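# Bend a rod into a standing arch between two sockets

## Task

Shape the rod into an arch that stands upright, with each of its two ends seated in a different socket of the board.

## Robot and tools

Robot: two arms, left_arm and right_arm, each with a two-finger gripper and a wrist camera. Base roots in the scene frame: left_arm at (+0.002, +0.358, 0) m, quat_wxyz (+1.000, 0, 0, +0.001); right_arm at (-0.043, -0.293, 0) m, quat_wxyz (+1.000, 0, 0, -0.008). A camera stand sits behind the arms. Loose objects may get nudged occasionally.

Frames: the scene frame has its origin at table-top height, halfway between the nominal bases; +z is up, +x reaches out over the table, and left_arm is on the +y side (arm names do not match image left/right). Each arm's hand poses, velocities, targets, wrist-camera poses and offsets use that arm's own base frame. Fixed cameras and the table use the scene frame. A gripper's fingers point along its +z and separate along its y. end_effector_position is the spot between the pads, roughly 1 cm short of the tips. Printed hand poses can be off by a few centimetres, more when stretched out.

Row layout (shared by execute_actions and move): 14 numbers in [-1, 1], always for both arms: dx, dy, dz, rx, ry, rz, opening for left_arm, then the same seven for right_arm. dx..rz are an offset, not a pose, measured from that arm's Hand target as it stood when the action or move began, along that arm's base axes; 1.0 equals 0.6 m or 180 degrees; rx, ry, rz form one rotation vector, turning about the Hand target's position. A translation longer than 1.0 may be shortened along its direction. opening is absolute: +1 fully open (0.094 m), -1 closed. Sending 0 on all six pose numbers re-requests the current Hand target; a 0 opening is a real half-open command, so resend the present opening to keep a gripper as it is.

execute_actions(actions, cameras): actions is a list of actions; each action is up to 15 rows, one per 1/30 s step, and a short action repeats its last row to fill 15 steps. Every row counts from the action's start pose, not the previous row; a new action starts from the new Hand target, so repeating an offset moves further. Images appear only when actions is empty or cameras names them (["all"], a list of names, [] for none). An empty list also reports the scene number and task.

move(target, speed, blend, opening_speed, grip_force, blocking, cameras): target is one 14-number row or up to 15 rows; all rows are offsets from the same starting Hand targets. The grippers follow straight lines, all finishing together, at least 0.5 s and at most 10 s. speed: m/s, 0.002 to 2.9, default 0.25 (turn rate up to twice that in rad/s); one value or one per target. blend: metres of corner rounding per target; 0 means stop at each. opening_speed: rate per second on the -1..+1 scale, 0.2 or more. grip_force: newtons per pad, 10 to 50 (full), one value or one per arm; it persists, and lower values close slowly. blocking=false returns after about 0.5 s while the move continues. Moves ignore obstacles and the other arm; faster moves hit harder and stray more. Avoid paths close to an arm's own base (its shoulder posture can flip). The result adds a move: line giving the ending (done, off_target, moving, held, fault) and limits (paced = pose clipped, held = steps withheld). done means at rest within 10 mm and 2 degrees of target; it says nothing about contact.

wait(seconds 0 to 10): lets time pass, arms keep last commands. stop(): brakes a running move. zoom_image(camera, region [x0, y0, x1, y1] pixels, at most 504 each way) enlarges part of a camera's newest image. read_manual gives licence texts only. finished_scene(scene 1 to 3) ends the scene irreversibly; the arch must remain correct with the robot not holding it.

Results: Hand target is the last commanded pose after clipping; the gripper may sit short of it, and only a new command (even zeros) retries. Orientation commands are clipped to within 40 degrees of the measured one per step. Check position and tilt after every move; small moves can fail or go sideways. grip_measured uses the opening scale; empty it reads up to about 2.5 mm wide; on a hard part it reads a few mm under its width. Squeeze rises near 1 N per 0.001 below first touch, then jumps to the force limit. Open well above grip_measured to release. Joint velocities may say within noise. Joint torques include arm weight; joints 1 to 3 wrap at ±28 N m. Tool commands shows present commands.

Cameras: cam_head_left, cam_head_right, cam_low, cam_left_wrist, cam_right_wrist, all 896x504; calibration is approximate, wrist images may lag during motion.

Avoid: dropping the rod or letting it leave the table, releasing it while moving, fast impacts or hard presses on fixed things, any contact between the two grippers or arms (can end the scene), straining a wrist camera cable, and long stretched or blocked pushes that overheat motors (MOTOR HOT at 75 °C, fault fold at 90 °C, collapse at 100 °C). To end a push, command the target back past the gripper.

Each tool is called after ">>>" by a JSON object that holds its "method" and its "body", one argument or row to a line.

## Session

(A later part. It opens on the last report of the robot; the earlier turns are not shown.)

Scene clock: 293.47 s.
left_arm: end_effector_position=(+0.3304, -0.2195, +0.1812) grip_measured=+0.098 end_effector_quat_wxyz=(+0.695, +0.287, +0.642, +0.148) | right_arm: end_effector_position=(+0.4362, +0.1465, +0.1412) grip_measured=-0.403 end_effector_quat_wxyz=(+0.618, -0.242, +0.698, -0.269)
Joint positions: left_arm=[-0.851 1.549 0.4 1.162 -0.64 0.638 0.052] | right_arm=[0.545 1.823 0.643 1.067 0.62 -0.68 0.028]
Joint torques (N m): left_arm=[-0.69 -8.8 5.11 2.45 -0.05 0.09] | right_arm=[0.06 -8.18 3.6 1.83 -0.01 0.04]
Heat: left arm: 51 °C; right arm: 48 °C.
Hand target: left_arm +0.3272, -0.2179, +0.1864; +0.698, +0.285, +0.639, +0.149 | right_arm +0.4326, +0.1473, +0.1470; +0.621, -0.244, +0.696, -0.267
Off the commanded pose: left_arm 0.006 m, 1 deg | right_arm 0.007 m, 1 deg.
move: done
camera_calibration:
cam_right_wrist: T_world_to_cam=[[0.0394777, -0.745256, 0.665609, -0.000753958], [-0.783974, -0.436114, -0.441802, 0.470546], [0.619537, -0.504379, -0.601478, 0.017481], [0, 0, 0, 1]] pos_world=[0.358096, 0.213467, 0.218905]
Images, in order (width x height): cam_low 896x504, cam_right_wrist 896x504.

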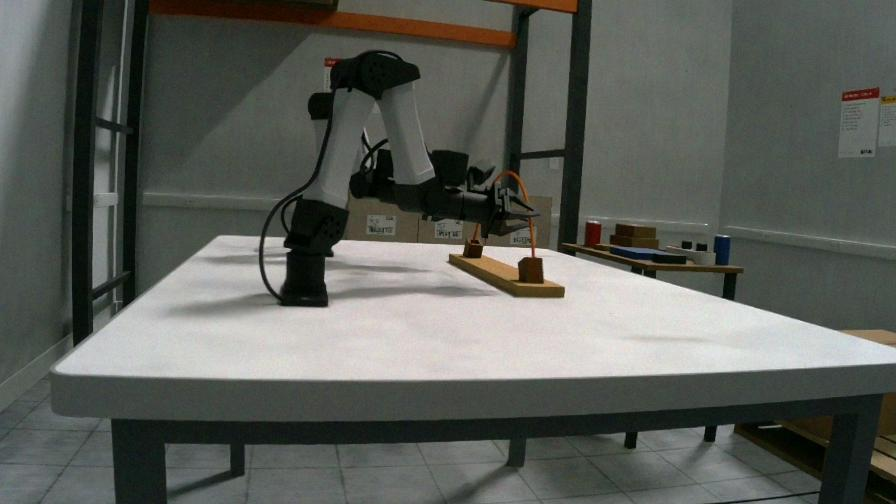

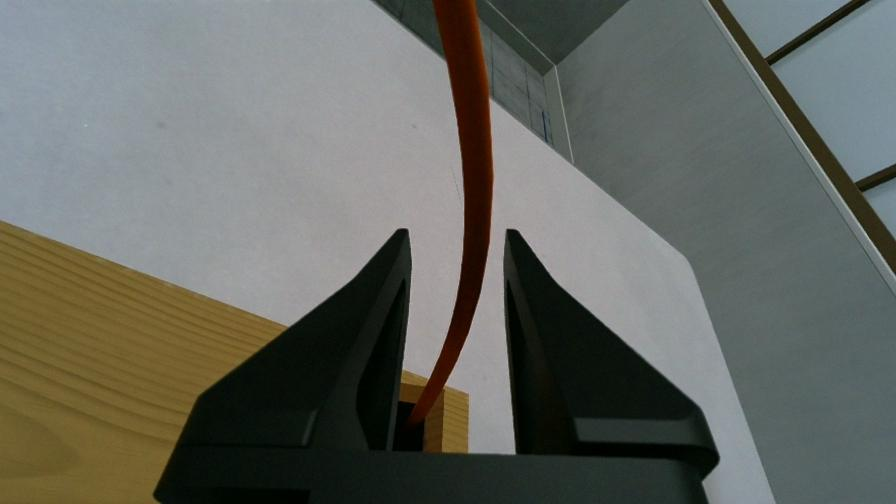

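Now retreat.

>>> {"method": "move", "body": {
  "target": [
    [0,0,0,0,0,0,0.1,0,0,0.01,0,0,0,0.3],
    [-0.05,0,0.02,0,0,0,0.1,-0.16,-0.005,0.03,0,0,0,0.3]
  ],
  "speed": 0.06,
  "opening_speed": 0.4,
  "cameras": ["all"]
}}

>>> {"method": "zoom_image", "body": {
  "camera": "cam_low",
  "region": [440, 150, 580, 300]
}}

>>> {"method": "wait", "body": {
  "seconds": 2,
  "cameras": ["cam_low"]
}}

>>> {"method": "zoom_image", "body": {
  "camera": "cam_low",
  "region": [440, 150, 580, 300]
}}

Scene clock: 300.07 s.
left_arm: end_effector_position=(+0.3005, -0.2197, +0.1950) grip_measured=+0.098 end_effector_quat_wxyz=(+0.696, +0.287, +0.641, +0.148) | right_arm: end_effector_position=(+0.3402, +0.1473, +0.1635) grip_measured=+0.297 end_effector_quat_wxyz=(+0.620, -0.250, +0.694, -0.268)
Joint positions: left_arm=[-0.952 1.406 0.357 1.067 -0.741 0.641 0.052] | right_arm=[0.757 1.448 0.371 0.948 0.814 -0.661 0.061]
Joint torques (N m): left_arm=[-0.8 -7.41 5.45 2.41 -0.05 0.09] | right_arm=[0.05 -5.18 3.86 1.8 0.14 0.13]
Heat: left arm: 51 °C; right arm: 48 °C.
Hand target: left_arm +0.2972, -0.2180, +0.1985; +0.698, +0.285, +0.639, +0.149 | right_arm +0.3366, +0.1441, +0.1650; +0.621, -0.244, +0.696, -0.267
Off the commanded pose: left_arm 0.005 m, 0 deg | right_arm 0.005 m, 1 deg.
move: done
camera_calibration:
cam_left_wrist: T_world_to_cam=[[-0.129089, -0.761928, -0.634666, -0.00147024], [-0.592106, 0.572627, -0.567017, 0.418216], [0.795454, 0.302594, -0.525062, 0.060953], [0, 0, 0, 1]] pos_world=[0.198953, -0.259046, 0.268207]
cam_right_wrist: T_world_to_cam=[[0.0495975, -0.738406, 0.672531, -0.0167798], [-0.775254, -0.452998, -0.440197, 0.404692], [0.629699, -0.499549, -0.59492, 0.0855306], [0, 0, 0, 1]] pos_world=[0.260713, 0.213661, 0.240313]

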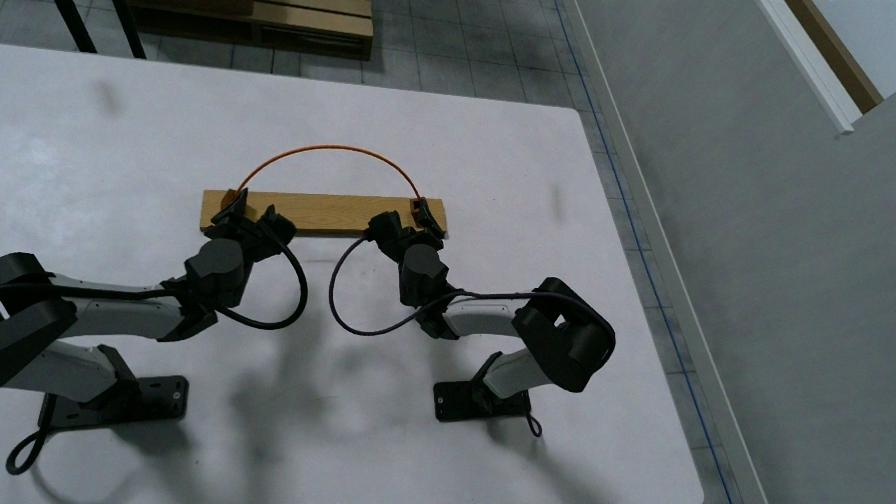

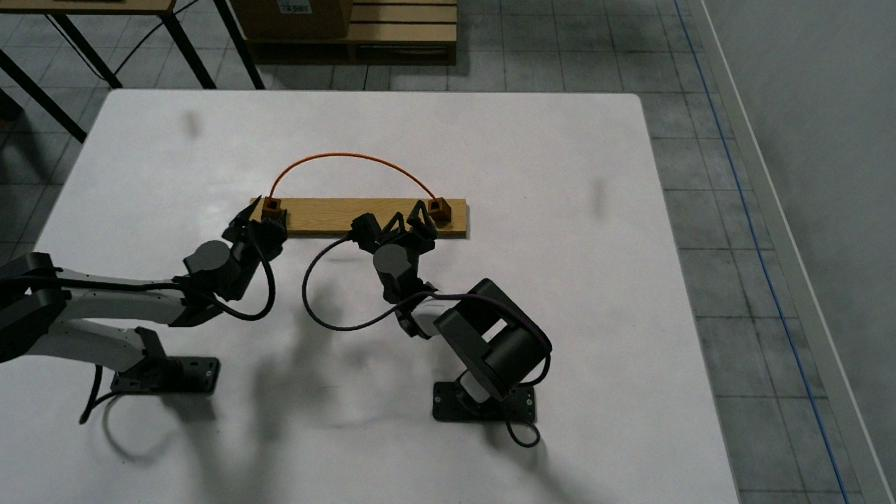

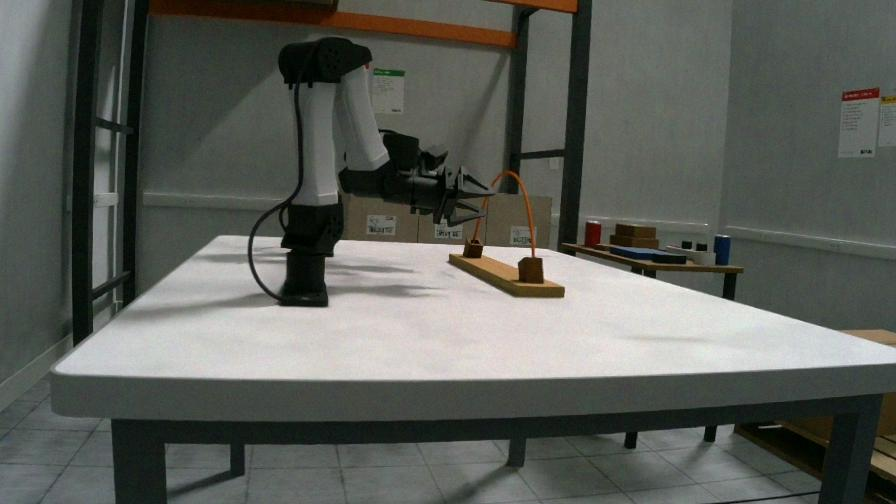

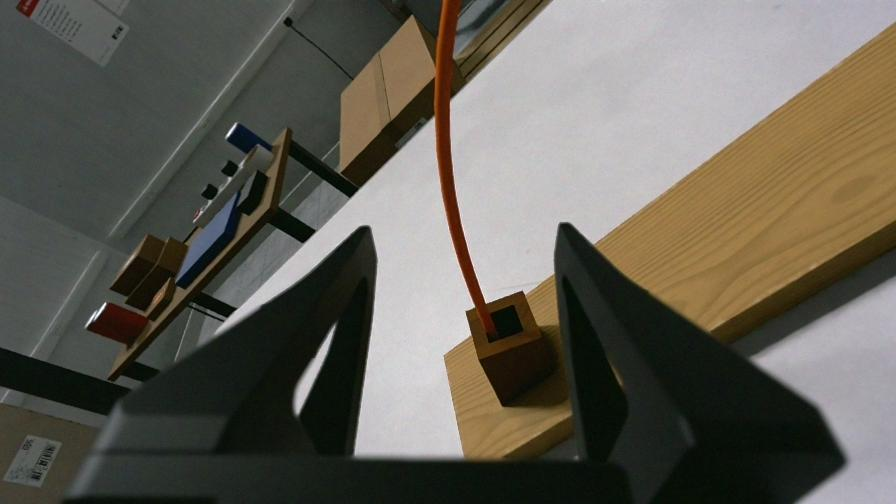

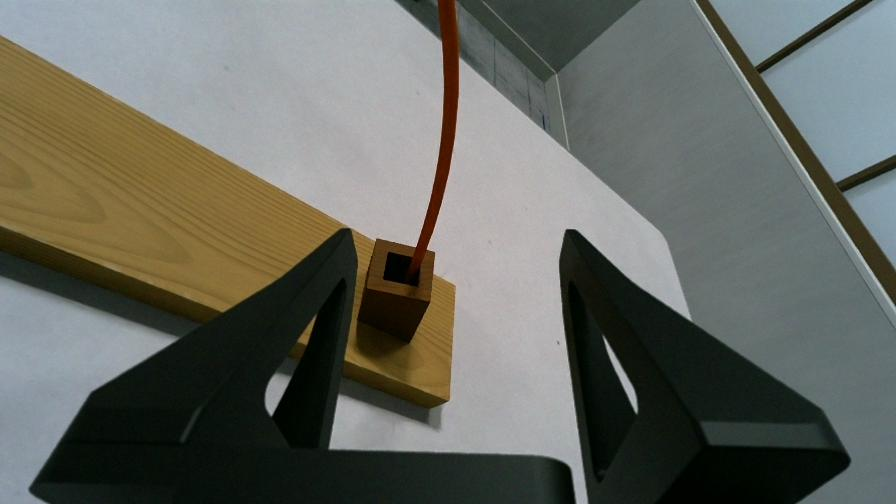

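Scaled by 3.360 from the camera's 896x504 image, which has a finer 1280x720 frame.

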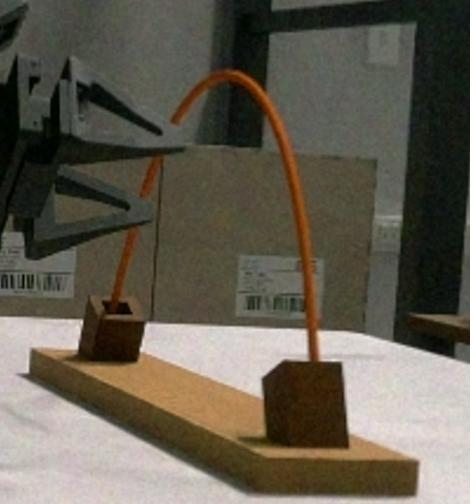

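Scene clock: 302.07 s.
left_arm: end_effector_position=(+0.3005, -0.2197, +0.1950) grip_measured=+0.098 end_effector_quat_wxyz=(+0.696, +0.286, +0.641, +0.148) | right_arm: end_effector_position=(+0.3402, +0.1472, +0.1634) grip_measured=+0.297 end_effector_quat_wxyz=(+0.620, -0.250, +0.694, -0.268)
Joint positions: left_arm=[-0.952 1.406 0.357 1.067 -0.742 0.641 0.052] | right_arm=[0.757 1.448 0.371 0.947 0.815 -0.661 0.061]
Joint torques (N m): left_arm=[-0.81 -7.41 5.46 2.4 -0.06 0.07] | right_arm=[0.05 -5.19 3.86 1.76 0.14 0.16]
Heat: left arm: 51 °C; right arm: 48 °C.
Hand target: left_arm +0.2972, -0.2180, +0.1985; +0.698, +0.285, +0.639, +0.149 | right_arm +0.3366, +0.1441, +0.1650; +0.621, -0.244, +0.696, -0.267
Tool commands: left_gripper/opening=+0.1 right_gripper/opening=+0.3
Off the commanded pose: left_arm 0.005 m, 0 deg | right_arm 0.005 m, 1 deg.
wait: 2.00 s; at rest by 0.17 s
Images, in order (width x height): cam_low 896x504.

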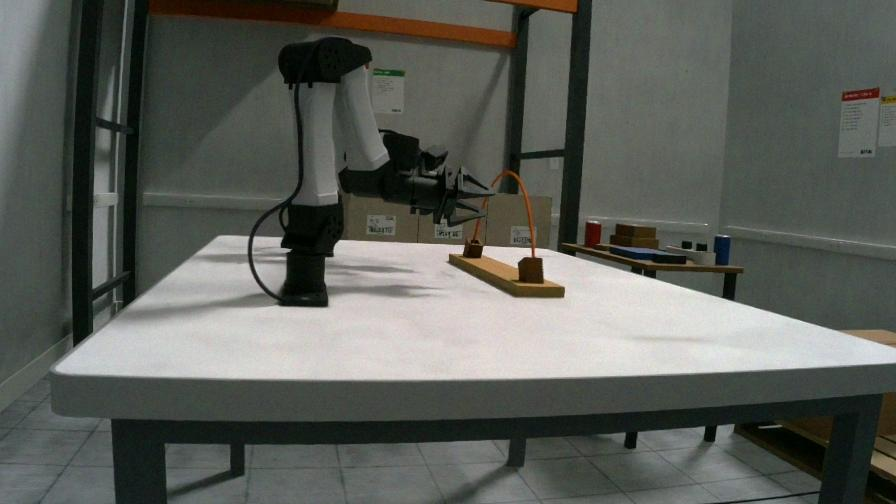

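Scaled by 3.360 from the camera's 896x504 image, which has a finer 1280x720 frame.

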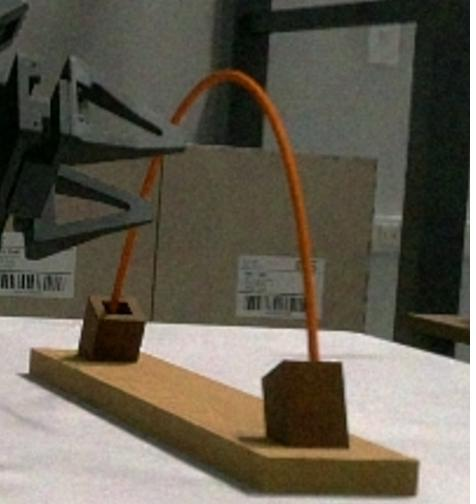

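>>> {"method": "finished_scene", "body": {
  "scene": 2
}}

The scene is finished: the task was done.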